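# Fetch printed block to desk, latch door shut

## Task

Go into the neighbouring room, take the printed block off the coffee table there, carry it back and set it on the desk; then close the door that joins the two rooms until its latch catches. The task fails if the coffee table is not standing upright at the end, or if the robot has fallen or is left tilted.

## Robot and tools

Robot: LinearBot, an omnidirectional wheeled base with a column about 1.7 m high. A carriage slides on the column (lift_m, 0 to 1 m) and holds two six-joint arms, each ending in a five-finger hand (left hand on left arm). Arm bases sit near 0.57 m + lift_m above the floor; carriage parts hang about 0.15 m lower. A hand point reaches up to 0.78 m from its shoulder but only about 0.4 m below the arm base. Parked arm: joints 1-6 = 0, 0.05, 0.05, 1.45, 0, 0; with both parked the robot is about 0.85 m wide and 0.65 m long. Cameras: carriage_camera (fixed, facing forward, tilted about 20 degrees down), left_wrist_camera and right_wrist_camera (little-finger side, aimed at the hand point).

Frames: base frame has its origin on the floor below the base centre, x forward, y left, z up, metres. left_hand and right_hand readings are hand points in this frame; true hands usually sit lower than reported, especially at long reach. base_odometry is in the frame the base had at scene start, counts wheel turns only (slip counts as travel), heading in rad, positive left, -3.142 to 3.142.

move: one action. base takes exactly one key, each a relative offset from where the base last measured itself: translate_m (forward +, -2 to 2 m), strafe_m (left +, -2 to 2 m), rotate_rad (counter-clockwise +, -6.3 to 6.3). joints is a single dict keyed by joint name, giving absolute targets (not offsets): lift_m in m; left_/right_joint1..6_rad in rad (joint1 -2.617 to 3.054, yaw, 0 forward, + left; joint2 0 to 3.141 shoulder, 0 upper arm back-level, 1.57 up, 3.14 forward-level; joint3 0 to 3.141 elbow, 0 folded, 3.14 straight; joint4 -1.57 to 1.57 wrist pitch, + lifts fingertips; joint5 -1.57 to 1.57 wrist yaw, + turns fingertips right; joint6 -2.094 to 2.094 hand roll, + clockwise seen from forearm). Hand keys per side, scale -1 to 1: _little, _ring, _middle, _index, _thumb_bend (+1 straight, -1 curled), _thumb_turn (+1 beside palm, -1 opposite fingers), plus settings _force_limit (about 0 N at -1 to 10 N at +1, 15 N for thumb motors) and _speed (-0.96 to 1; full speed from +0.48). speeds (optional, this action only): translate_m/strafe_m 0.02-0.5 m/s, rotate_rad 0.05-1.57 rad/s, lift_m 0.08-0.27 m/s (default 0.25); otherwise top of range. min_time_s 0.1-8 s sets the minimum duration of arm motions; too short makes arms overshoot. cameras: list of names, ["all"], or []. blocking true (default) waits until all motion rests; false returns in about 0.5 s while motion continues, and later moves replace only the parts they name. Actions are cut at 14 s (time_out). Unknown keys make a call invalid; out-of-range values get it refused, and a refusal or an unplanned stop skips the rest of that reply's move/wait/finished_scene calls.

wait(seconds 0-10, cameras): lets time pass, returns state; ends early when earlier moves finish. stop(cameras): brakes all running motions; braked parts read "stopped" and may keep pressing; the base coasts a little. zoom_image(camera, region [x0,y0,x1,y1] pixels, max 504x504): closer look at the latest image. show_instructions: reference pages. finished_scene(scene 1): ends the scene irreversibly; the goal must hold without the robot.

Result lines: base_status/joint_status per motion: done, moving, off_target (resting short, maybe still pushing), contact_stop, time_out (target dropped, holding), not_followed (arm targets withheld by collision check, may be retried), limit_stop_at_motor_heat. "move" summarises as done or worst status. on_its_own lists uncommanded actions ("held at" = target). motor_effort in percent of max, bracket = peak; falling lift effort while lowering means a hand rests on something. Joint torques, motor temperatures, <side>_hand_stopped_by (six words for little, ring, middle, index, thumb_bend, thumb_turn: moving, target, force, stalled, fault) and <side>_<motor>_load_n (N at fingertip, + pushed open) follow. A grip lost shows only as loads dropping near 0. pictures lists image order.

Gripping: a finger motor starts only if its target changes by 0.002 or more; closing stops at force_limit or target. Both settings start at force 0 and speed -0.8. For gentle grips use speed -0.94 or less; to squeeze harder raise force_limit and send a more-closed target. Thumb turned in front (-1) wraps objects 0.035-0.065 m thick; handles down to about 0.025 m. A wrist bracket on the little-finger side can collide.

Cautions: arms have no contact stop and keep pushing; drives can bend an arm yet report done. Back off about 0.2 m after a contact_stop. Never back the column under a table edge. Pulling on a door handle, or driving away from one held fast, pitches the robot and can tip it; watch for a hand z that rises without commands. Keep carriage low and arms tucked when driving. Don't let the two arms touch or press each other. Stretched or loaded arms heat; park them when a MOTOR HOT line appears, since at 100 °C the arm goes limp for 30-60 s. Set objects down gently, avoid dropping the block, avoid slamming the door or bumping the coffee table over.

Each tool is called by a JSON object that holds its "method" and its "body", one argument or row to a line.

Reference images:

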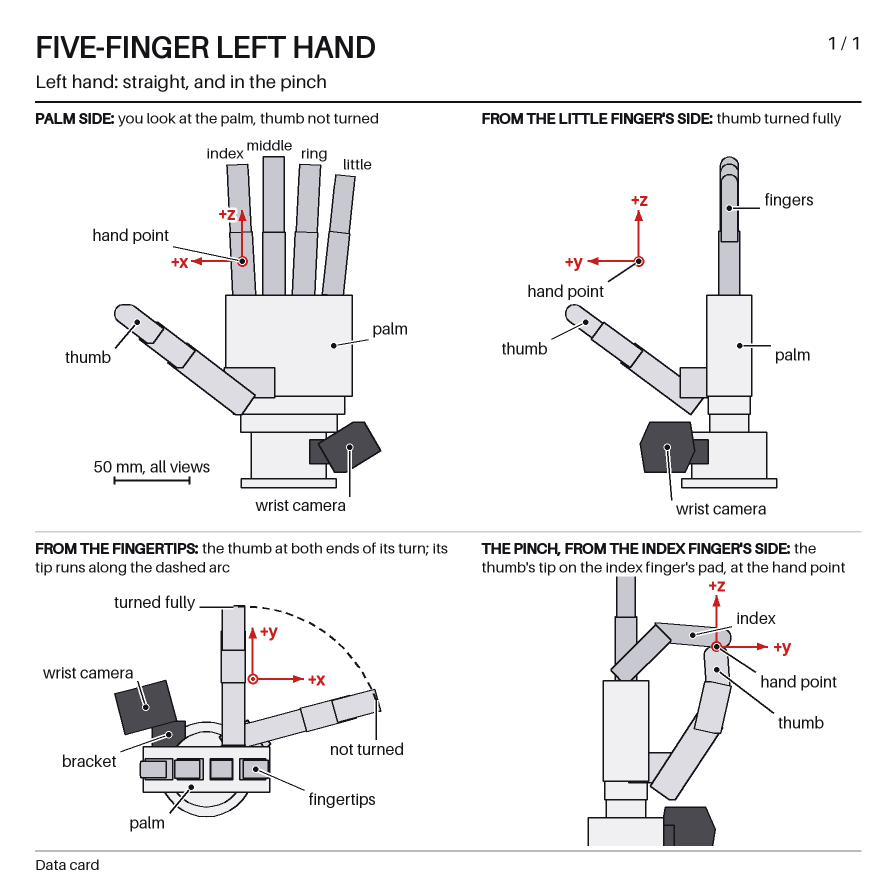

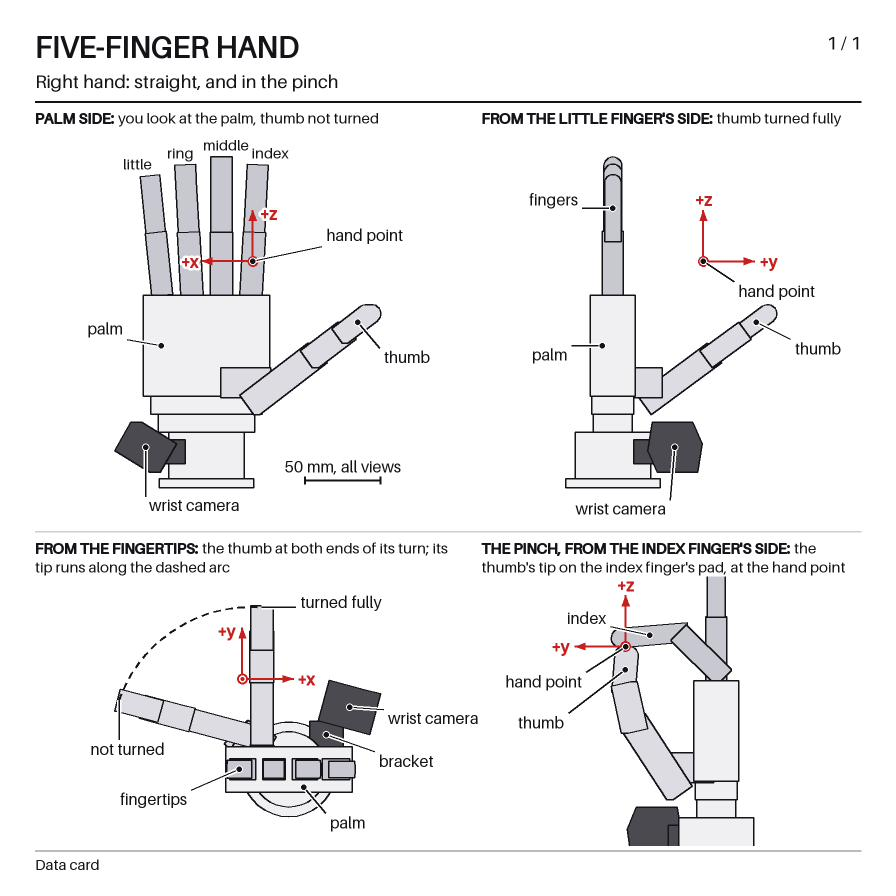

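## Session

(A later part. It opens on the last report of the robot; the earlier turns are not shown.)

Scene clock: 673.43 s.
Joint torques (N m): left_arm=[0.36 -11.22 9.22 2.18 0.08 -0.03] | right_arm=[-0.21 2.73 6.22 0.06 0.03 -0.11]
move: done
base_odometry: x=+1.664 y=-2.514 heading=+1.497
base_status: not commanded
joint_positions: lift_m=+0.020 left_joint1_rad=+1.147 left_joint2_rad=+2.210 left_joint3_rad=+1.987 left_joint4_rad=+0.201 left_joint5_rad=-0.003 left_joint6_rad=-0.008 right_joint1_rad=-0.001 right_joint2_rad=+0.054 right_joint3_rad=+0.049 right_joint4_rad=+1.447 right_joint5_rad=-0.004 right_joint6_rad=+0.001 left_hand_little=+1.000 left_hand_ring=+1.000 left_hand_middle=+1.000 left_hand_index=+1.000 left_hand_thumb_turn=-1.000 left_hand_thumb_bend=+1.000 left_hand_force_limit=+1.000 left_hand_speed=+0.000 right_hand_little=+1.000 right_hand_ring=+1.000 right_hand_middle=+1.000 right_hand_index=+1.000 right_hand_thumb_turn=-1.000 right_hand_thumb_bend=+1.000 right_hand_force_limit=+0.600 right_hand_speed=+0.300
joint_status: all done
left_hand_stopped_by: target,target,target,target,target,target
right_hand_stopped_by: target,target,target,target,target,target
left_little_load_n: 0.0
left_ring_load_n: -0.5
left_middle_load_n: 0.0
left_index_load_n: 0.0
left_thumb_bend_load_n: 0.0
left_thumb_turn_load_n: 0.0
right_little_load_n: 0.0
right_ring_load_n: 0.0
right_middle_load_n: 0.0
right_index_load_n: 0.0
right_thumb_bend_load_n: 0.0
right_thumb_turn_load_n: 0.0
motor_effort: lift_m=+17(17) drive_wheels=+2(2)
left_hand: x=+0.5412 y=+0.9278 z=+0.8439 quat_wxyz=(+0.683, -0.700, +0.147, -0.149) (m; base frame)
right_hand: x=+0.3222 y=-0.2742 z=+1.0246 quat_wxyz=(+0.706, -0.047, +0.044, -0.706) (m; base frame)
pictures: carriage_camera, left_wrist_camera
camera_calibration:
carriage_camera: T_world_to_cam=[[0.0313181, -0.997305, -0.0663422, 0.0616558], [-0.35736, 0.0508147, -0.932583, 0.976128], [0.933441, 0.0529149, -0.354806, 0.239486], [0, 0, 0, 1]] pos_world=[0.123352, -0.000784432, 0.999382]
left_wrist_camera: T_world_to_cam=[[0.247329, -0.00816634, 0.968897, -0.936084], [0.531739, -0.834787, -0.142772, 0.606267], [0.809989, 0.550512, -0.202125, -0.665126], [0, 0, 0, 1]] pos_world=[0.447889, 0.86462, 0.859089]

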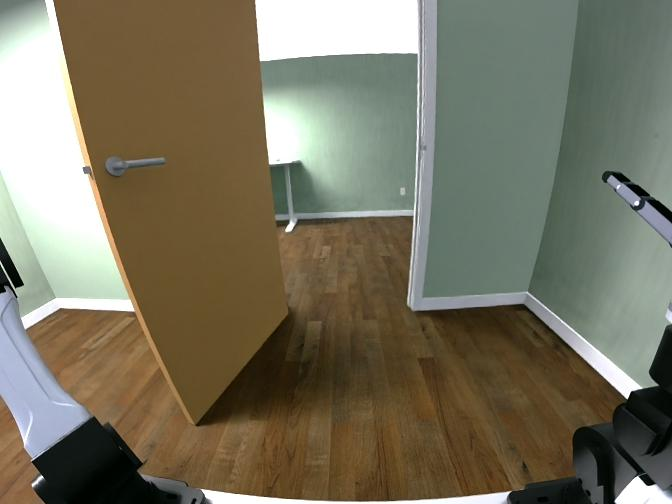

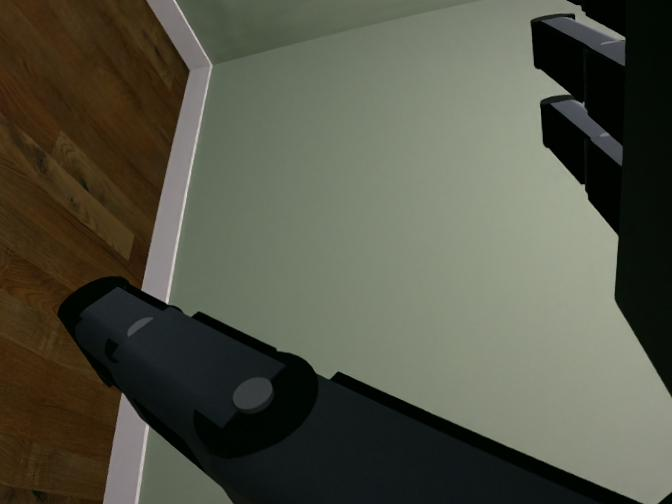

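{"method": "move", "body": {
  "joints": {"left_joint1_rad": 0.75},
  "min_time_s": 1.5,
  "cameras": ["carriage_camera", "left_wrist_camera"]
}}

Scene clock: 677.50 s.
Joint torques (N m): left_arm=[-0.34 -11.21 9.32 2.14 0.07 -0.05] | right_arm=[-0.17 2.77 6.15 0.06 0 -0.09]
move: done
base_odometry: x=+1.664 y=-2.514 heading=+1.497
base_status: not commanded
joint_positions: lift_m=+0.020 left_joint1_rad=+0.754 left_joint2_rad=+2.210 left_joint3_rad=+1.987 left_joint4_rad=+0.201 left_joint5_rad=-0.003 left_joint6_rad=-0.008 right_joint1_rad=-0.001 right_joint2_rad=+0.054 right_joint3_rad=+0.049 right_joint4_rad=+1.447 right_joint5_rad=-0.004 right_joint6_rad=+0.001 left_hand_little=+1.000 left_hand_ring=+1.000 left_hand_middle=+1.000 left_hand_index=+1.000 left_hand_thumb_turn=-1.000 left_hand_thumb_bend=+1.000 left_hand_force_limit=+1.000 left_hand_speed=+0.000 right_hand_little=+1.000 right_hand_ring=+1.000 right_hand_middle=+1.000 right_hand_index=+1.000 right_hand_thumb_turn=-1.000 right_hand_thumb_bend=+1.000 right_hand_force_limit=+0.600 right_hand_speed=+0.300
joint_status: all done
left_hand_stopped_by: target,target,target,target,target,target
right_hand_stopped_by: target,target,target,target,target,target
left_little_load_n: 0.0
left_ring_load_n: 0.0
left_middle_load_n: -0.5
left_index_load_n: 0.0
left_thumb_bend_load_n: 0.0
left_thumb_turn_load_n: 0.0
right_little_load_n: 0.0
right_ring_load_n: 0.5
right_middle_load_n: 0.0
right_index_load_n: 0.0
right_thumb_bend_load_n: 0.0
right_thumb_turn_load_n: 0.5
motor_effort: lift_m=+17(17) drive_wheels=+2(2)
left_hand: x=+0.7554 y=+0.7598 z=+0.8439 quat_wxyz=(+0.641, -0.658, +0.280, -0.280) (m; base frame)
right_hand: x=+0.3222 y=-0.2742 z=+1.0246 quat_wxyz=(+0.706, -0.047, +0.044, -0.706) (m; base frame)
pictures: carriage_camera, left_wrist_camera
camera_calibration:
carriage_camera: T_world_to_cam=[[0.0313181, -0.997305, -0.0663422, 0.0616558], [-0.35736, 0.0508147, -0.932583, 0.976128], [0.933441, 0.0529149, -0.354806, 0.239486], [0, 0, 0, 1]] pos_world=[0.123352, -0.000784432, 0.999382]
left_wrist_camera: T_world_to_cam=[[0.225348, -0.102244, 0.968899, -0.902342], [0.17156, -0.974774, -0.142766, 0.730617], [0.959055, 0.198396, -0.202122, -0.591208], [0, 0, 0, 1]] pos_world=[0.644997, 0.737222, 0.859089]

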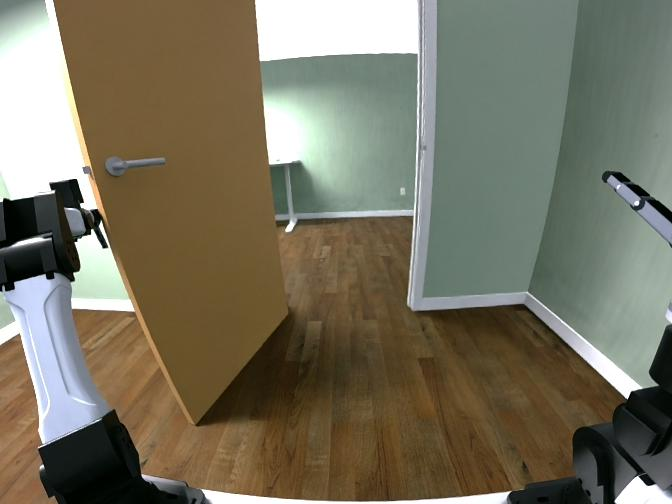

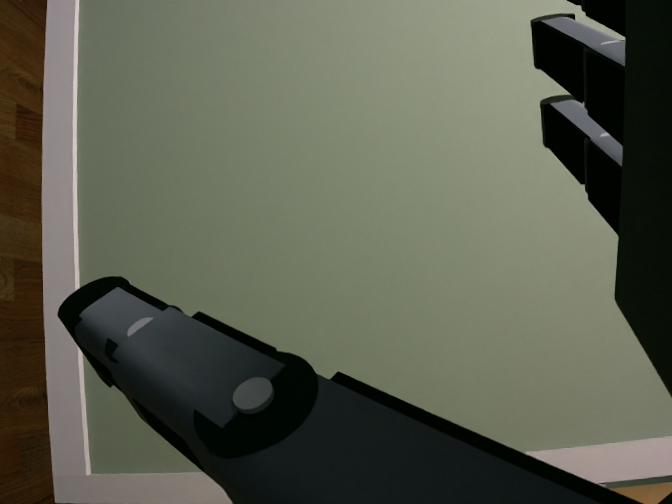

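{"method": "move", "body": {
  "joints": {"left_joint1_rad": 0.35},
  "min_time_s": 2.5,
  "cameras": ["carriage_camera"]
}}

Scene clock: 681.63 s.
Joint torques (N m): left_arm=[-2.7 -10.04 8.42 1.5 0.02 -0.11] | right_arm=[-0.17 2.85 6.22 0.04 0 -0.1]
move: off_target
base_odometry: x=+1.664 y=-2.514 heading=+1.498
base_status: not commanded
joint_positions: lift_m=+0.020 left_joint1_rad=+0.382 left_joint2_rad=+2.198 left_joint3_rad=+1.996 left_joint4_rad=+0.262 left_joint5_rad=+0.004 left_joint6_rad=-0.006 right_joint1_rad=-0.001 right_joint2_rad=+0.054 right_joint3_rad=+0.049 right_joint4_rad=+1.449 right_joint5_rad=-0.003 right_joint6_rad=+0.001 left_hand_little=+1.000 left_hand_ring=+1.000 left_hand_middle=+1.000 left_hand_index=+1.000 left_hand_thumb_turn=-1.000 left_hand_thumb_bend=+1.000 left_hand_force_limit=+1.000 left_hand_speed=+0.000 right_hand_little=+1.000 right_hand_ring=+1.000 right_hand_middle=+1.000 right_hand_index=+1.000 right_hand_thumb_turn=-1.000 right_hand_thumb_bend=+1.000 right_hand_force_limit=+0.600 right_hand_speed=+0.300
joint_status: left_joint1_rad off_target (ended at +0.382, target +0.350)
left_hand_stopped_by: target,target,target,target,target,target
right_hand_stopped_by: target,target,target,target,target,target
left_little_load_n: 0.0
left_ring_load_n: 0.0
left_middle_load_n: 0.0
left_index_load_n: 0.0
left_thumb_bend_load_n: 0.0
left_thumb_turn_load_n: 0.0
right_little_load_n: 0.0
right_ring_load_n: 0.0
right_middle_load_n: 0.0
right_index_load_n: 0.0
right_thumb_bend_load_n: 0.0
right_thumb_turn_load_n: 0.0
motor_effort: lift_m=+18(18) drive_wheels=+6(16)
left_hand: x=+0.8864 y=+0.5362 z=+0.8725 quat_wxyz=(+0.601, -0.569, +0.383, -0.411) (m; base frame)
right_hand: x=+0.3216 y=-0.2743 z=+1.0247 quat_wxyz=(+0.706, -0.046, +0.044, -0.706) (m; base frame)
pictures: carriage_camera
camera_calibration:
carriage_camera: T_world_to_cam=[[0.0313181, -0.997305, -0.0663422, 0.0616491], [-0.35736, 0.0508147, -0.932583, 0.976034], [0.933441, 0.0529149, -0.354806, 0.239451], [0, 0, 0, 1]] pos_world=[0.123352, -0.000784432, 0.999282]

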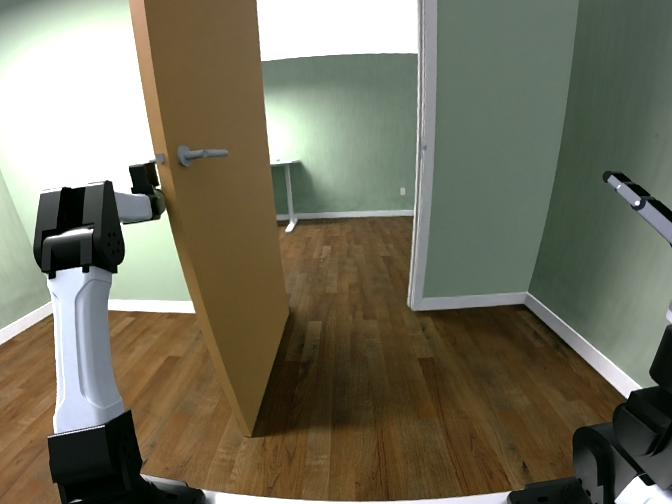

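{"method": "move", "body": {
  "joints": {"left_joint1_rad": 0.0},
  "min_time_s": 2.5,
  "cameras": ["carriage_camera"]
}}

Scene clock: 686.60 s.
Joint torques (N m): left_arm=[-0.61 -12.31 8.13 2.18 0.18 -0.05] | right_arm=[-0.18 2.86 6.22 0.04 0.01 -0.09]
move: done
base_odometry: x=+1.664 y=-2.514 heading=+1.497
base_status: not commanded
joint_positions: lift_m=+0.020 left_joint1_rad=+0.007 left_joint2_rad=+2.219 left_joint3_rad=+2.001 left_joint4_rad=+0.202 left_joint5_rad=-0.014 left_joint6_rad=-0.007 right_joint1_rad=-0.001 right_joint2_rad=+0.054 right_joint3_rad=+0.049 right_joint4_rad=+1.449 right_joint5_rad=-0.003 right_joint6_rad=+0.001 left_hand_little=+1.000 left_hand_ring=+1.000 left_hand_middle=+1.000 left_hand_index=+1.000 left_hand_thumb_turn=-1.000 left_hand_thumb_bend=+1.000 left_hand_force_limit=+1.000 left_hand_speed=+0.000 right_hand_little=+1.000 right_hand_ring=+1.000 right_hand_middle=+1.000 right_hand_index=+1.000 right_hand_thumb_turn=-1.000 right_hand_thumb_bend=+1.000 right_hand_force_limit=+0.600 right_hand_speed=+0.300
joint_status: all done
left_hand_stopped_by: target,target,target,target,target,target
right_hand_stopped_by: target,target,target,target,target,target
left_little_load_n: 0.0
left_ring_load_n: 0.0
left_middle_load_n: 0.0
left_index_load_n: 0.0
left_thumb_bend_load_n: 0.0
left_thumb_turn_load_n: 0.0
right_little_load_n: 0.0
right_ring_load_n: 0.0
right_middle_load_n: 0.0
right_index_load_n: 0.0
right_thumb_bend_load_n: 0.0
right_thumb_turn_load_n: 0.0
motor_effort: lift_m=+20(20) drive_wheels=+2(21)
left_hand: x=+0.9258 y=+0.2818 z=+0.8444 quat_wxyz=(+0.499, -0.511, +0.497, -0.492) (m; base frame)
right_hand: x=+0.3216 y=-0.2743 z=+1.0244 quat_wxyz=(+0.706, -0.046, +0.044, -0.706) (m; base frame)
pictures: carriage_camera
camera_calibration:
carriage_camera: T_world_to_cam=[[0.0313181, -0.997305, -0.0663422, 0.0616292], [-0.35736, 0.0508147, -0.932583, 0.975755], [0.933441, 0.0529149, -0.354806, 0.239344], [0, 0, 0, 1]] pos_world=[0.123352, -0.000784432, 0.998982]

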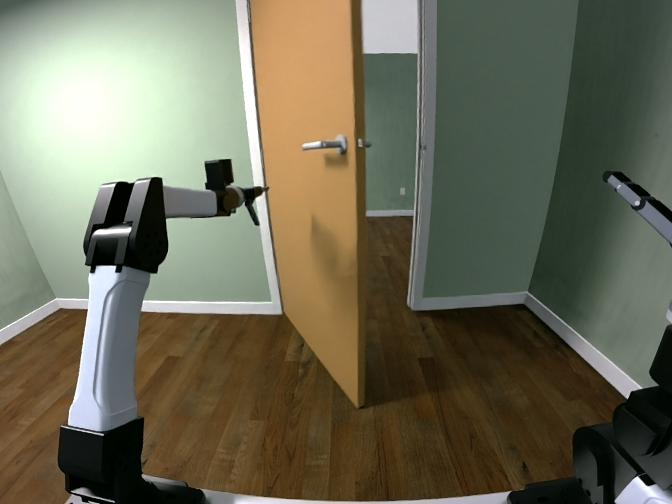

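{"method": "move", "body": {
  "base": {"strafe_m": -0.42},
  "joints": {"left_joint1_rad": -0.2},
  "min_time_s": 3,
  "speeds": {"strafe_m": 0.15},
  "cameras": ["carriage_camera"]
}}

Scene clock: 697.60 s.
Joint torques (N m): left_arm=[-0.03 -12.15 8.21 2.17 0.19 -0.09] | right_arm=[-0.17 2.84 6.16 0.05 -0.01 -0.12]
move: done
base_odometry: x=+2.083 y=-2.545 heading=+1.497
base_status: done
joint_positions: lift_m=+0.020 left_joint1_rad=-0.200 left_joint2_rad=+2.219 left_joint3_rad=+2.001 left_joint4_rad=+0.200 left_joint5_rad=-0.012 left_joint6_rad=-0.007 right_joint1_rad=-0.001 right_joint2_rad=+0.054 right_joint3_rad=+0.049 right_joint4_rad=+1.449 right_joint5_rad=-0.003 right_joint6_rad=+0.001 left_hand_little=+1.000 left_hand_ring=+1.000 left_hand_middle=+1.000 left_hand_index=+1.000 left_hand_thumb_turn=-1.000 left_hand_thumb_bend=+1.000 left_hand_force_limit=+1.000 left_hand_speed=+0.000 right_hand_little=+1.000 right_hand_ring=+1.000 right_hand_middle=+1.000 right_hand_index=+1.000 right_hand_thumb_turn=-1.000 right_hand_thumb_bend=+1.000 right_hand_force_limit=+0.600 right_hand_speed=+0.300
joint_status: all done
left_hand_stopped_by: target,target,target,target,target,target
right_hand_stopped_by: target,target,target,target,target,target
left_little_load_n: 0.0
left_ring_load_n: 0.0
left_middle_load_n: 0.0
left_index_load_n: 0.0
left_thumb_bend_load_n: 0.0
left_thumb_turn_load_n: 0.0
right_little_load_n: 0.0
right_ring_load_n: 0.0
right_middle_load_n: 0.0
right_index_load_n: 0.0
right_thumb_bend_load_n: 0.0
right_thumb_turn_load_n: 0.0
motor_effort: lift_m=+20(20) drive_wheels=-7(11)
left_hand: x=+0.9059 y=+0.1387 z=+0.8437 quat_wxyz=(+0.445, -0.457, +0.548, -0.541) (m; base frame)
right_hand: x=+0.3216 y=-0.2743 z=+1.0244 quat_wxyz=(+0.706, -0.046, +0.044, -0.706) (m; base frame)
pictures: carriage_camera
camera_calibration:
carriage_camera: T_world_to_cam=[[0.0313181, -0.997305, -0.0663422, 0.0616292], [-0.35736, 0.0508147, -0.932583, 0.975755], [0.933441, 0.0529149, -0.354806, 0.239344], [0, 0, 0, 1]] pos_world=[0.123352, -0.000784432, 0.998982]

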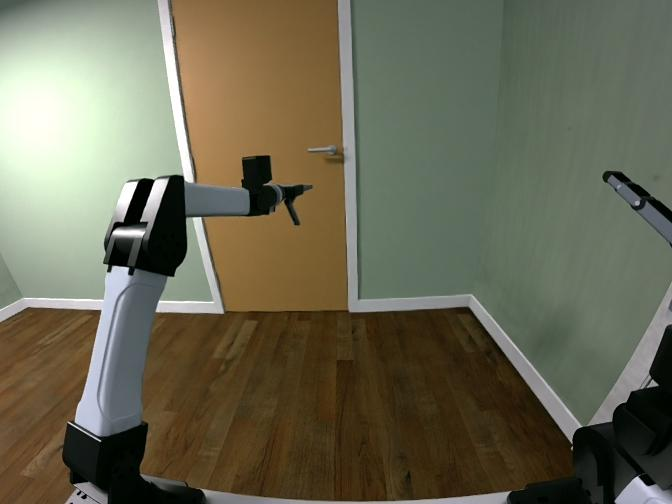

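{"method": "zoom_image", "body": {
  "camera": "carriage_camera",
  "region": [280, 80, 400, 330]
}}

{"method": "zoom_image", "body": {
  "camera": "carriage_camera",
  "region": [300, 120, 380, 180]
}}

Scaled by 2.016 from the camera's 672x504 image, which has a finer 960x720 frame.

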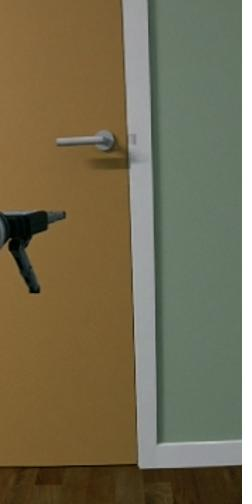

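Scaled by 6.300 from the camera's 672x504 image, which has a finer 960x720 frame.

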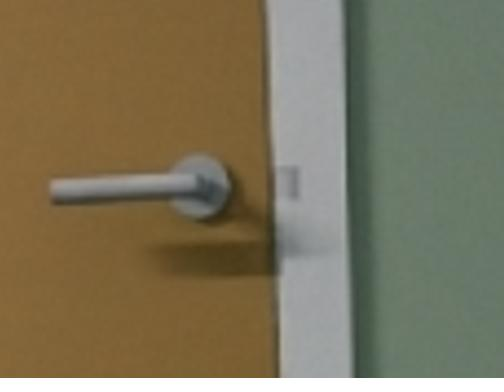

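{"method": "move", "body": {
  "base": {"translate_m": 0.56},
  "speeds": {"translate_m": 0.2},
  "cameras": ["carriage_camera", "left_wrist_camera"]
}}

{"method": "zoom_image", "body": {
  "camera": "carriage_camera",
  "region": [240, 80, 440, 280]
}}

Scene clock: 706.43 s.
Joint torques (N m): left_arm=[-0.03 -12.26 8.05 2.19 0.18 -0.1] | right_arm=[-0.17 2.81 6.15 0.04 -0.01 -0.11]
Motor temperatures (°C): left_arm=[26 39 41 34 25 24] | right_arm=[25 34 35 25 25 27]
move: done
base_odometry: x=+2.125 y=-1.986 heading=+1.496
base_status: done
joint_positions: lift_m=+0.020 left_joint1_rad=-0.200 left_joint2_rad=+2.219 left_joint3_rad=+2.001 left_joint4_rad=+0.195 left_joint5_rad=-0.012 left_joint6_rad=-0.007 right_joint1_rad=-0.001 right_joint2_rad=+0.054 right_joint3_rad=+0.049 right_joint4_rad=+1.450 right_joint5_rad=-0.003 right_joint6_rad=+0.001 left_hand_little=+1.000 left_hand_ring=+1.000 left_hand_middle=+1.000 left_hand_index=+1.000 left_hand_thumb_turn=-1.000 left_hand_thumb_bend=+1.000 left_hand_force_limit=+1.000 left_hand_speed=+0.000 right_hand_little=+1.000 right_hand_ring=+1.000 right_hand_middle=+1.000 right_hand_index=+1.000 right_hand_thumb_turn=-1.000 right_hand_thumb_bend=+1.000 right_hand_force_limit=+0.600 right_hand_speed=+0.300
joint_status: not commanded
left_hand_stopped_by: target,target,target,target,target,target
right_hand_stopped_by: target,target,target,target,target,target
left_little_load_n: 0.0
left_ring_load_n: 0.0
left_middle_load_n: -0.5
left_index_load_n: 0.0
left_thumb_bend_load_n: 0.0
left_thumb_turn_load_n: 0.0
right_little_load_n: 0.0
right_ring_load_n: 0.0
right_middle_load_n: 0.0
right_index_load_n: 0.0
right_thumb_bend_load_n: 0.0
right_thumb_turn_load_n: 0.0
motor_effort: lift_m=+20(20) drive_wheels=-5(9)
left_hand: x=+0.9055 y=+0.1388 z=+0.8424 quat_wxyz=(+0.444, -0.458, +0.550, -0.539) (m; base frame)
right_hand: x=+0.3215 y=-0.2743 z=+1.0244 quat_wxyz=(+0.706, -0.046, +0.043, -0.706) (m; base frame)
pictures: carriage_camera, left_wrist_camera
camera_calibration:
carriage_camera: T_world_to_cam=[[0.0313181, -0.997305, -0.0663422, 0.0616292], [-0.35736, 0.0508147, -0.932583, 0.975755], [0.933441, 0.0529149, -0.354806, 0.239344], [0, 0, 0, 1]] pos_world=[0.123352, -0.000784432, 0.998982]
left_wrist_camera: T_world_to_cam=[[0.0508553, -0.244864, 0.968223, -0.819836], [-0.688913, -0.710497, -0.143501, 0.842396], [0.723057, -0.659724, -0.204823, -0.277206], [0, 0, 0, 1]] pos_world=[0.822467, 0.214891, 0.85789]

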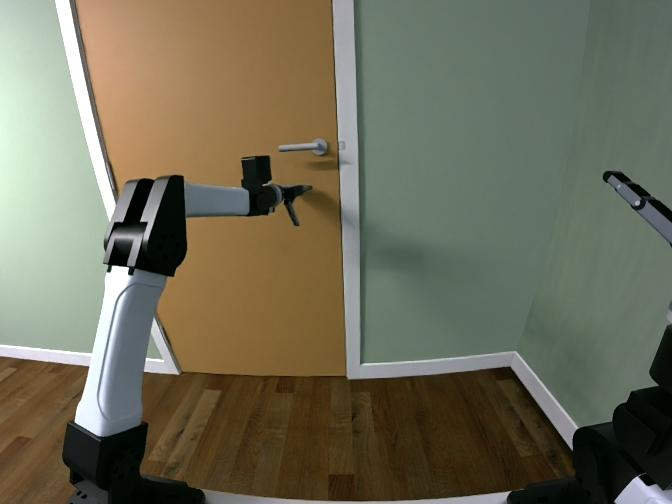

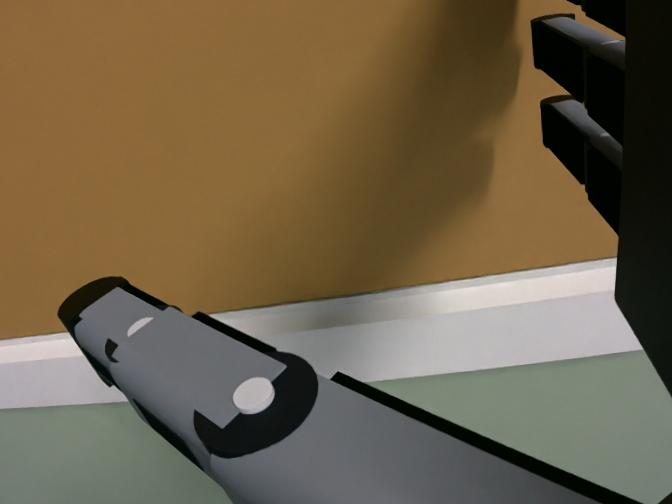

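Scaled by 2.520 from the camera's 672x504 image, which has a finer 960x720 frame.

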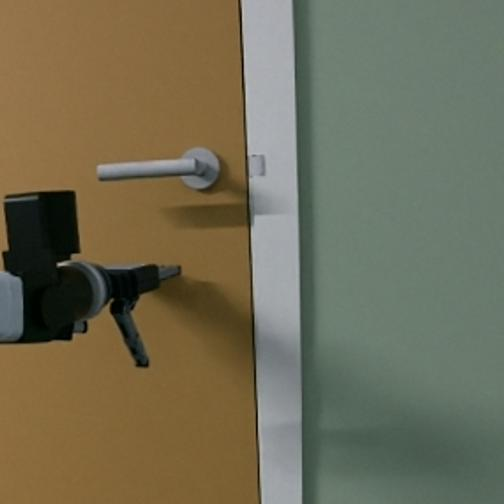

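{"method": "move", "body": {
  "base": {"translate_m": 0.05},
  "speeds": {"translate_m": 0.08},
  "cameras": ["carriage_camera"]
}}

{"method": "move", "body": {
  "base": {"translate_m": 0.03},
  "speeds": {"translate_m": 0.08},
  "cameras": ["carriage_camera"]
}}

{"method": "zoom_image", "body": {
  "camera": "carriage_camera",
  "region": [240, 80, 400, 240]
}}

Scene clock: 710.90 s.
Joint torques (N m): left_arm=[0.66 0.13 7.92 5.03 0.12 -0.11] | right_arm=[-0.23 2.85 6.13 0.01 -0.01 -0.11]
move: done
base_odometry: x=+2.129 y=-1.937 heading=+1.496
base_status: done
joint_positions: lift_m=+0.020 left_joint1_rad=-0.207 left_joint2_rad=+2.102 left_joint3_rad=+2.001 left_joint4_rad=-0.083 left_joint5_rad=-0.007 left_joint6_rad=-0.007 right_joint1_rad=-0.001 right_joint2_rad=+0.054 right_joint3_rad=+0.049 right_joint4_rad=+1.450 right_joint5_rad=-0.003 right_joint6_rad=+0.001 left_hand_little=+1.000 left_hand_ring=+0.999 left_hand_middle=+1.000 left_hand_index=+1.000 left_hand_thumb_turn=-1.000 left_hand_thumb_bend=+1.000 left_hand_force_limit=+1.000 left_hand_speed=+0.000 right_hand_little=+1.000 right_hand_ring=+1.000 right_hand_middle=+1.000 right_hand_index=+1.000 right_hand_thumb_turn=-1.000 right_hand_thumb_bend=+1.000 right_hand_force_limit=+0.600 right_hand_speed=+0.300
joint_status: not commanded
left_hand_stopped_by: target,target,target,target,target,target
right_hand_stopped_by: target,target,target,target,target,target
left_little_load_n: -0.5
left_ring_load_n: -11.5
left_middle_load_n: -2.0
left_index_load_n: 0.0
left_thumb_bend_load_n: 0.0
left_thumb_turn_load_n: 0.0
right_little_load_n: 0.0
right_ring_load_n: 0.0
right_middle_load_n: 0.0
right_index_load_n: 0.0
right_thumb_bend_load_n: 0.0
right_thumb_turn_load_n: 0.0
motor_effort: lift_m=+20(20) drive_wheels=+9(12)
left_hand: x=+0.8626 y=+0.1413 z=+0.8474 quat_wxyz=(+0.403, -0.488, +0.594, -0.496) (m; base frame)
right_hand: x=+0.3215 y=-0.2743 z=+1.0244 quat_wxyz=(+0.706, -0.046, +0.043, -0.706) (m; base frame)
pictures: carriage_camera
camera_calibration:
carriage_camera: T_world_to_cam=[[0.0313181, -0.997305, -0.0663422, 0.0616292], [-0.35736, 0.0508147, -0.932583, 0.975755], [0.933441, 0.0529149, -0.354806, 0.239344], [0, 0, 0, 1]] pos_world=[0.123352, -0.000784432, 0.998982]

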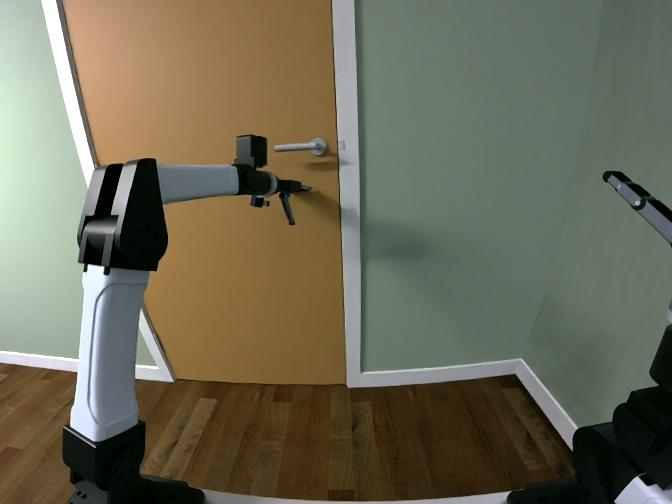

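Scene clock: 711.90 s.
Joint torques (N m): left_arm=[1.25 7.17 7.72 6.66 0.1 0.04] | right_arm=[-0.17 2.8 6.17 0.02 0 -0.1]
move: done
base_odometry: x=+2.131 y=-1.907 heading=+1.496
base_status: done
joint_positions: lift_m=+0.020 left_joint1_rad=-0.215 left_joint2_rad=+2.033 left_joint3_rad=+2.004 left_joint4_rad=-0.242 left_joint5_rad=-0.005 left_joint6_rad=-0.020 right_joint1_rad=-0.001 right_joint2_rad=+0.054 right_joint3_rad=+0.049 right_joint4_rad=+1.450 right_joint5_rad=-0.003 right_joint6_rad=+0.001 left_hand_little=+1.000 left_hand_ring=+0.999 left_hand_middle=+1.000 left_hand_index=+1.000 left_hand_thumb_turn=-1.000 left_hand_thumb_bend=+1.000 left_hand_force_limit=+1.000 left_hand_speed=+0.000 right_hand_little=+1.000 right_hand_ring=+1.000 right_hand_middle=+1.000 right_hand_index=+1.000 right_hand_thumb_turn=-1.000 right_hand_thumb_bend=+1.000 right_hand_force_limit=+0.600 right_hand_speed=+0.300
joint_status: not commanded
left_hand_stopped_by: target,target,target,target,target,target
right_hand_stopped_by: target,target,target,target,target,target
left_little_load_n: -4.5
left_ring_load_n: -14.5
left_middle_load_n: -2.5
left_index_load_n: 0.0
left_thumb_bend_load_n: 0.0
left_thumb_turn_load_n: 0.0
right_little_load_n: 0.0
right_ring_load_n: 0.0
right_middle_load_n: 0.0
right_index_load_n: 0.0
right_thumb_bend_load_n: 0.0
right_thumb_turn_load_n: 0.0
motor_effort: lift_m=+20(20) drive_wheels=+13(21)
left_hand: x=+0.8324 y=+0.1416 z=+0.8529 quat_wxyz=(+0.376, -0.507, +0.614, -0.474) (m; base frame)
right_hand: x=+0.3214 y=-0.2743 z=+1.0245 quat_wxyz=(+0.706, -0.045, +0.043, -0.706) (m; base frame)
pictures: carriage_camera
camera_calibration:
carriage_camera: T_world_to_cam=[[0.0313181, -0.997305, -0.0663422, 0.0616292], [-0.35736, 0.0508147, -0.932583, 0.975755], [0.933441, 0.0529149, -0.354806, 0.239344], [0, 0, 0, 1]] pos_world=[0.123352, -0.000784432, 0.998982]

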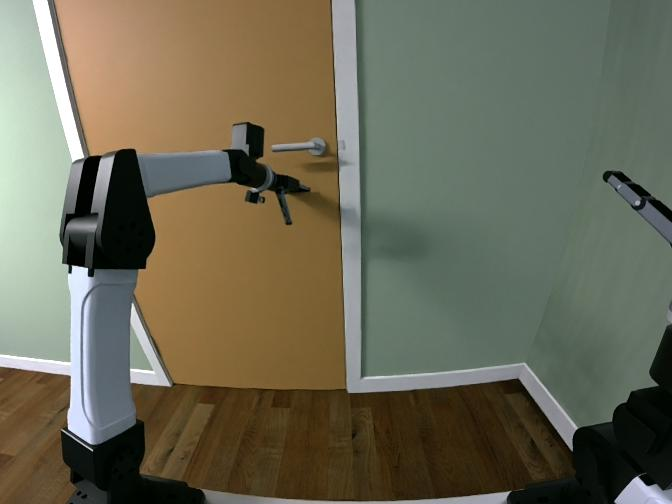

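Scaled by 3.150 from the camera's 672x504 image, which has a finer 960x720 frame.

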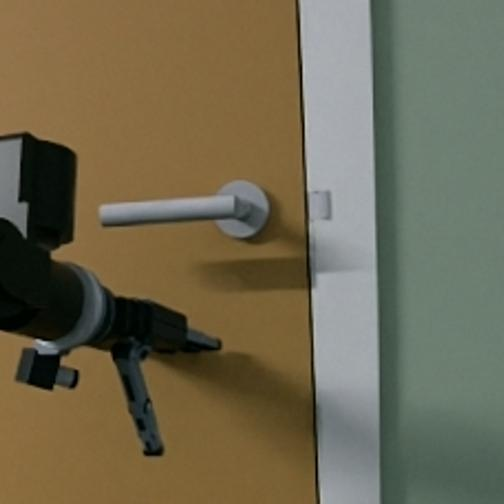

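{"method": "move", "body": {
  "base": {"translate_m": -0.15},
  "speeds": {"translate_m": 0.1},
  "cameras": ["carriage_camera"]
}}

{"method": "zoom_image", "body": {
  "camera": "carriage_camera",
  "region": [280, 80, 400, 200]
}}

{"method": "zoom_image", "body": {
  "camera": "carriage_camera",
  "region": [300, 320, 400, 400]
}}

Scene clock: 724.23 s.
Joint torques (N m): left_arm=[0.54 -11.7 7.94 2.31 0.14 -0.08] | right_arm=[-0.28 2.81 6.11 0.05 -0.02 -0.11]
Motor temperatures (°C): left_arm=[26 38 42 60 25 24] | right_arm=[25 34 35 25 25 27]
move: done
base_odometry: x=+2.120 y=-2.057 heading=+1.497
base_status: done
joint_positions: lift_m=+0.020 left_joint1_rad=-0.205 left_joint2_rad=+2.215 left_joint3_rad=+2.004 left_joint4_rad=+0.183 left_joint5_rad=-0.008 left_joint6_rad=-0.009 right_joint1_rad=-0.001 right_joint2_rad=+0.054 right_joint3_rad=+0.049 right_joint4_rad=+1.449 right_joint5_rad=-0.003 right_joint6_rad=+0.001 left_hand_little=+1.000 left_hand_ring=+1.000 left_hand_middle=+1.000 left_hand_index=+1.000 left_hand_thumb_turn=-1.000 left_hand_thumb_bend=+1.000 left_hand_force_limit=+1.000 left_hand_speed=+0.000 right_hand_little=+1.000 right_hand_ring=+1.000 right_hand_middle=+1.000 right_hand_index=+1.000 right_hand_thumb_turn=-1.000 right_hand_thumb_bend=+1.000 right_hand_force_limit=+0.600 right_hand_speed=+0.300
joint_status: not commanded
left_hand_stopped_by: target,target,target,target,target,target
right_hand_stopped_by: target,target,target,target,target,target
left_little_load_n: 0.0
left_ring_load_n: 0.0
left_middle_load_n: 0.0
left_index_load_n: 0.0
left_thumb_bend_load_n: 0.0
left_thumb_turn_load_n: 0.0
right_little_load_n: 0.0
right_ring_load_n: 0.0
right_middle_load_n: 0.0
right_index_load_n: 0.0
right_thumb_bend_load_n: 0.0
right_thumb_turn_load_n: 0.0
motor_effort: lift_m=+19(20) drive_wheels=+2(8)
left_hand: x=+0.9030 y=+0.1343 z=+0.8445 quat_wxyz=(+0.440, -0.457, +0.552, -0.541) (m; base frame)
right_hand: x=+0.3218 y=-0.2743 z=+1.0243 quat_wxyz=(+0.706, -0.046, +0.044, -0.706) (m; base frame)
pictures: carriage_camera
camera_calibration:
carriage_camera: T_world_to_cam=[[0.0313181, -0.997305, -0.0663422, 0.0616292], [-0.35736, 0.0508147, -0.932583, 0.975755], [0.933441, 0.0529149, -0.354806, 0.239344], [0, 0, 0, 1]] pos_world=[0.123352, -0.000784432, 0.998982]

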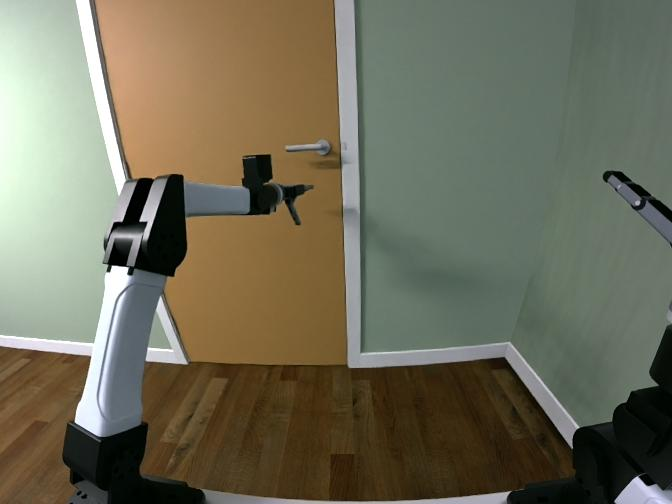

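Scaled by 4.200 from the camera's 672x504 image, which has a finer 960x720 frame.

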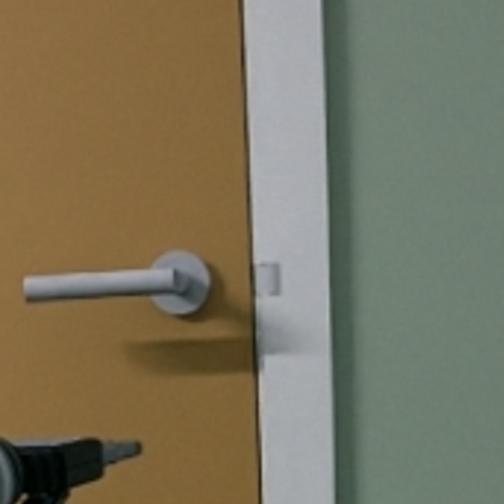

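Scaled by 5.040 from the camera's 672x504 image, which has a finer 960x720 frame.

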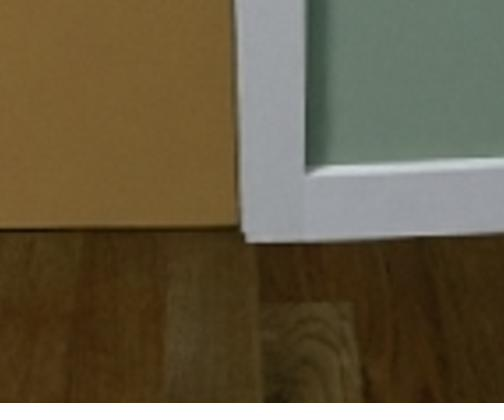

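{"method": "move", "body": {
  "joints": {"lift_m": 0.29, "left_hand_little": 0, "left_hand_ring": 0, "left_hand_middle": 0, "left_hand_index": 0},
  "cameras": []
}}

{"method": "move", "body": {
  "base": {"translate_m": 0.115},
  "speeds": {"translate_m": 0.1},
  "cameras": ["carriage_camera", "left_wrist_camera"]
}}

{"method": "zoom_image", "body": {
  "camera": "carriage_camera",
  "region": [220, 120, 400, 270]
}}

Scene clock: 729.53 s.
Joint torques (N m): left_arm=[0.35 -12.23 7.95 2.24 0.14 -0.07] | right_arm=[-0.14 2.85 6.2 0.04 -0.01 -0.11]
Motor temperatures (°C): left_arm=[26 39 42 56 25 24] | right_arm=[25 34 35 24 25 27]
move: done
base_odometry: x=+2.120 y=-2.057 heading=+1.497
base_status: not commanded
joint_positions: lift_m=+0.290 left_joint1_rad=-0.205 left_joint2_rad=+2.219 left_joint3_rad=+2.004 left_joint4_rad=+0.194 left_joint5_rad=-0.008 left_joint6_rad=-0.008 right_joint1_rad=-0.001 right_joint2_rad=+0.053 right_joint3_rad=+0.048 right_joint4_rad=+1.449 right_joint5_rad=-0.003 right_joint6_rad=+0.001 left_hand_little=+0.000 left_hand_ring=+0.000 left_hand_middle=+0.000 left_hand_index=+0.000 left_hand_thumb_turn=-1.000 left_hand_thumb_bend=+1.000 left_hand_force_limit=+1.000 left_hand_speed=+0.000 right_hand_little=+1.000 right_hand_ring=+1.000 right_hand_middle=+1.000 right_hand_index=+1.000 right_hand_thumb_turn=-1.000 right_hand_thumb_bend=+1.000 right_hand_force_limit=+0.600 right_hand_speed=+0.300
joint_status: all done
left_hand_stopped_by: target,target,target,target,target,target
right_hand_stopped_by: target,target,target,target,target,target
left_little_load_n: 0.0
left_ring_load_n: 0.0
left_middle_load_n: -0.5
left_index_load_n: 0.0
left_thumb_bend_load_n: 0.0
left_thumb_turn_load_n: 0.0
right_little_load_n: 0.0
right_ring_load_n: 0.0
right_middle_load_n: 0.0
right_index_load_n: 0.0
right_thumb_bend_load_n: 0.0
right_thumb_turn_load_n: 0.0
motor_effort: lift_m=+19(24) drive_wheels=+2(2)
left_hand: x=+0.9043 y=+0.1341 z=+1.1147 quat_wxyz=(+0.441, -0.455, +0.550, -0.543) (m; base frame)
right_hand: x=+0.3218 y=-0.2743 z=+1.2944 quat_wxyz=(+0.706, -0.046, +0.044, -0.706) (m; base frame)
pictures: none
No camera images: "cameras" was empty.

Scene clock: 731.37 s.
Joint torques (N m): left_arm=[0.4 -12.14 7.95 2.21 0.16 -0.09] | right_arm=[-0.21 2.91 6.3 0.06 0 -0.09]
move: done
base_odometry: x=+2.129 y=-1.942 heading=+1.496
base_status: done
joint_positions: lift_m=+0.290 left_joint1_rad=-0.205 left_joint2_rad=+2.219 left_joint3_rad=+2.004 left_joint4_rad=+0.193 left_joint5_rad=-0.008 left_joint6_rad=-0.008 right_joint1_rad=-0.001 right_joint2_rad=+0.053 right_joint3_rad=+0.048 right_joint4_rad=+1.449 right_joint5_rad=-0.003 right_joint6_rad=+0.001 left_hand_little=+0.000 left_hand_ring=+0.000 left_hand_middle=+0.000 left_hand_index=+0.000 left_hand_thumb_turn=-1.000 left_hand_thumb_bend=+1.000 left_hand_force_limit=+1.000 left_hand_speed=+0.000 right_hand_little=+1.000 right_hand_ring=+1.000 right_hand_middle=+1.000 right_hand_index=+1.000 right_hand_thumb_turn=-1.000 right_hand_thumb_bend=+1.000 right_hand_force_limit=+0.600 right_hand_speed=+0.300
joint_status: not commanded
left_hand_stopped_by: target,target,target,target,target,target
right_hand_stopped_by: target,target,target,target,target,target
left_little_load_n: 0.0
left_ring_load_n: 0.0
left_middle_load_n: 0.0
left_index_load_n: 0.0
left_thumb_bend_load_n: 0.0
left_thumb_turn_load_n: 0.0
right_little_load_n: 0.0
right_ring_load_n: 0.0
right_middle_load_n: 0.0
right_index_load_n: 0.0
right_thumb_bend_load_n: 0.0
right_thumb_turn_load_n: 0.0
motor_effort: lift_m=+19(19) drive_wheels=-5(11)
left_hand: x=+0.9043 y=+0.1341 z=+1.1144 quat_wxyz=(+0.441, -0.456, +0.551, -0.543) (m; base frame)
right_hand: x=+0.3216 y=-0.2743 z=+1.2944 quat_wxyz=(+0.706, -0.046, +0.044, -0.706) (m; base frame)
pictures: carriage_camera, left_wrist_camera
camera_calibration:
carriage_camera: T_world_to_cam=[[0.0313181, -0.997305, -0.0663422, 0.0795483], [-0.35736, 0.0508147, -0.932583, 1.22765], [0.933441, 0.0529149, -0.354806, 0.335178], [0, 0, 0, 1]] pos_world=[0.123352, -0.000784432, 1.26908]
left_wrist_camera: T_world_to_cam=[[0.0466987, -0.242952, 0.968914, -1.0816], [-0.695332, -0.704301, -0.143088, 0.881775], [0.71717, -0.667034, -0.201822, -0.220782], [0, 0, 0, 1]] pos_world=[0.821973, 0.210989, 1.12959]

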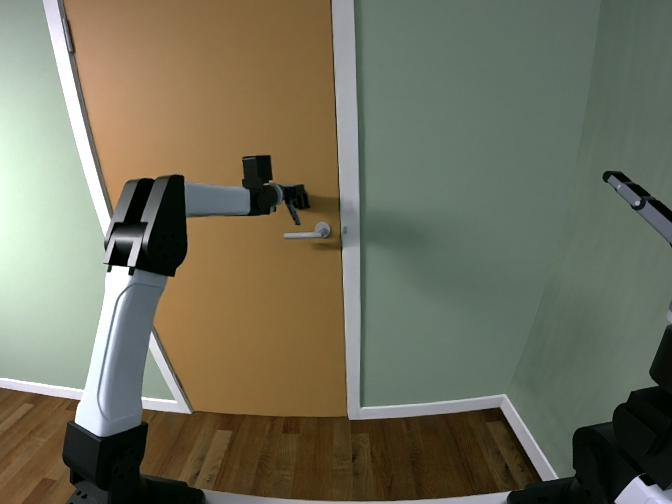

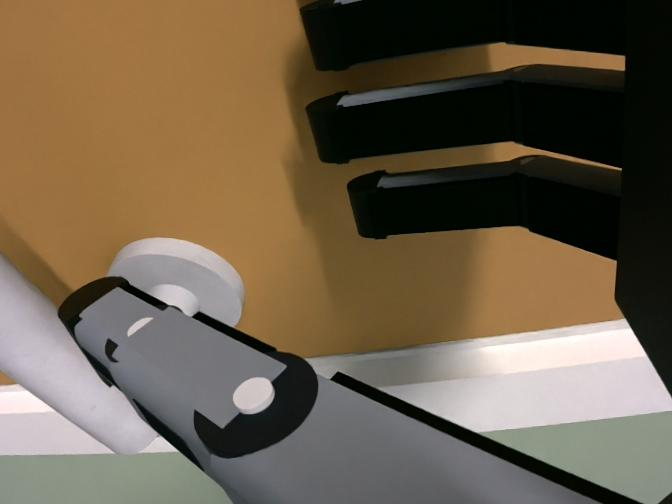

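Scaled by 2.800 from the camera's 672x504 image, which has a finer 960x720 frame.

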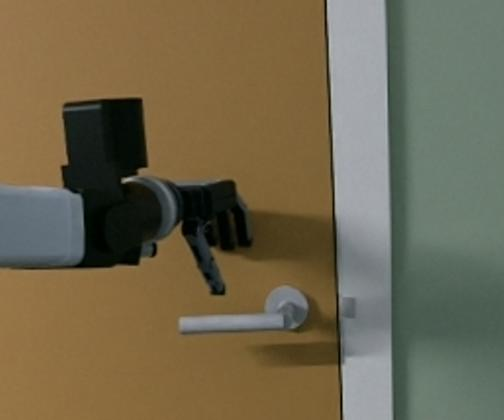

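{"method": "move", "body": {
  "joints": {"left_hand_thumb_turn": 1.0},
  "cameras": []
}}

{"method": "move", "body": {
  "joints": {"lift_m": 0.2},
  "speeds": {"lift_m": 0.08},
  "cameras": ["carriage_camera", "left_wrist_camera"]
}}

Scene clock: 743.43 s.
Joint torques (N m): left_arm=[0.35 -12.15 7.76 2.23 0.13 -0.09] | right_arm=[-0.21 2.84 6.17 0.04 0.01 -0.12]
Motor temperatures (°C): left_arm=[26 42 43 48 25 24] | right_arm=[25 33 35 24 25 27]
move: done
base_odometry: x=+2.129 y=-1.942 heading=+1.496
base_status: not commanded
joint_positions: lift_m=+0.290 left_joint1_rad=-0.205 left_joint2_rad=+2.219 left_joint3_rad=+2.004 left_joint4_rad=+0.193 left_joint5_rad=-0.008 left_joint6_rad=-0.008 right_joint1_rad=-0.001 right_joint2_rad=+0.053 right_joint3_rad=+0.048 right_joint4_rad=+1.449 right_joint5_rad=-0.003 right_joint6_rad=+0.001 left_hand_little=+0.000 left_hand_ring=+0.000 left_hand_middle=+0.000 left_hand_index=+0.000 left_hand_thumb_turn=+1.000 left_hand_thumb_bend=+1.000 left_hand_force_limit=+1.000 left_hand_speed=+0.000 right_hand_little=+1.000 right_hand_ring=+1.000 right_hand_middle=+1.000 right_hand_index=+1.000 right_hand_thumb_turn=-1.000 right_hand_thumb_bend=+1.000 right_hand_force_limit=+0.600 right_hand_speed=+0.300
joint_status: all done
left_hand_stopped_by: target,target,target,target,target,target
right_hand_stopped_by: target,target,target,target,target,target
left_little_load_n: 0.0
left_ring_load_n: 0.0
left_middle_load_n: 0.0
left_index_load_n: -0.5
left_thumb_bend_load_n: 0.0
left_thumb_turn_load_n: 0.0
right_little_load_n: 0.0
right_ring_load_n: 0.0
right_middle_load_n: 0.0
right_index_load_n: 0.0
right_thumb_bend_load_n: 0.0
right_thumb_turn_load_n: 0.0
motor_effort: lift_m=+19(19) drive_wheels=-5(5)
left_hand: x=+0.9043 y=+0.1341 z=+1.1144 quat_wxyz=(+0.441, -0.455, +0.551, -0.543) (m; base frame)
right_hand: x=+0.3216 y=-0.2743 z=+1.2944 quat_wxyz=(+0.706, -0.046, +0.044, -0.706) (m; base frame)
pictures: none
No camera images: "cameras" was empty.

Scene clock: 744.97 s.
Joint torques (N m): left_arm=[0.39 -12.18 7.87 2.24 0.17 -0.06] | right_arm=[-0.23 2.88 6.19 0.04 0 -0.1]
move: done
base_odometry: x=+2.129 y=-1.942 heading=+1.496
base_status: not commanded
joint_positions: lift_m=+0.200 left_joint1_rad=-0.205 left_joint2_rad=+2.219 left_joint3_rad=+2.004 left_joint4_rad=+0.189 left_joint5_rad=-0.008 left_joint6_rad=-0.008 right_joint1_rad=-0.001 right_joint2_rad=+0.053 right_joint3_rad=+0.048 right_joint4_rad=+1.449 right_joint5_rad=-0.003 right_joint6_rad=+0.001 left_hand_little=+0.000 left_hand_ring=+0.000 left_hand_middle=+0.000 left_hand_index=+0.000 left_hand_thumb_turn=+1.000 left_hand_thumb_bend=+1.000 left_hand_force_limit=+1.000 left_hand_speed=+0.000 right_hand_little=+1.000 right_hand_ring=+1.000 right_hand_middle=+1.000 right_hand_index=+1.000 right_hand_thumb_turn=-1.000 right_hand_thumb_bend=+1.000 right_hand_force_limit=+0.600 right_hand_speed=+0.300
joint_status: all done
left_hand_stopped_by: target,target,target,target,target,target
right_hand_stopped_by: target,target,target,target,target,target
left_little_load_n: 0.0
left_ring_load_n: 0.0
left_middle_load_n: -0.5
left_index_load_n: 0.0
left_thumb_bend_load_n: 0.0
left_thumb_turn_load_n: 0.0
right_little_load_n: 0.0
right_ring_load_n: 0.0
right_middle_load_n: -0.5
right_index_load_n: 0.0
right_thumb_bend_load_n: 0.0
right_thumb_turn_load_n: 0.0
motor_effort: lift_m=+17(20) drive_wheels=-5(5)
left_hand: x=+0.9041 y=+0.1342 z=+1.0230 quat_wxyz=(+0.440, -0.457, +0.552, -0.541) (m; base frame)
right_hand: x=+0.3214 y=-0.2743 z=+1.2048 quat_wxyz=(+0.706, -0.046, +0.043, -0.706) (m; base frame)
pictures: carriage_camera, left_wrist_camera
camera_calibration:
carriage_camera: T_world_to_cam=[[0.0313181, -0.997305, -0.0663422, 0.0735974], [-0.35736, 0.0508147, -0.932583, 1.14399], [0.933441, 0.0529149, -0.354806, 0.303351], [0, 0, 0, 1]] pos_world=[0.123352, -0.000784432, 1.17938]
left_wrist_camera: T_world_to_cam=[[0.0513788, -0.244293, 0.968339, -0.996462], [-0.696069, -0.704056, -0.140687, 0.866829], [0.716134, -0.666803, -0.206219, -0.23362], [0, 0, 0, 1]] pos_world=[0.821873, 0.211089, 1.03869]

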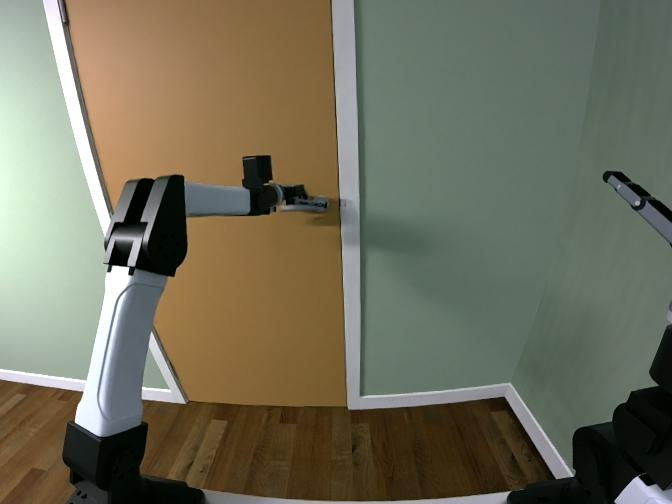

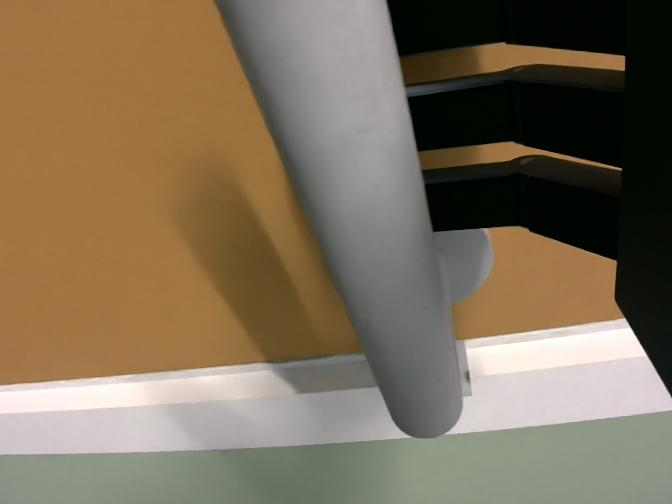

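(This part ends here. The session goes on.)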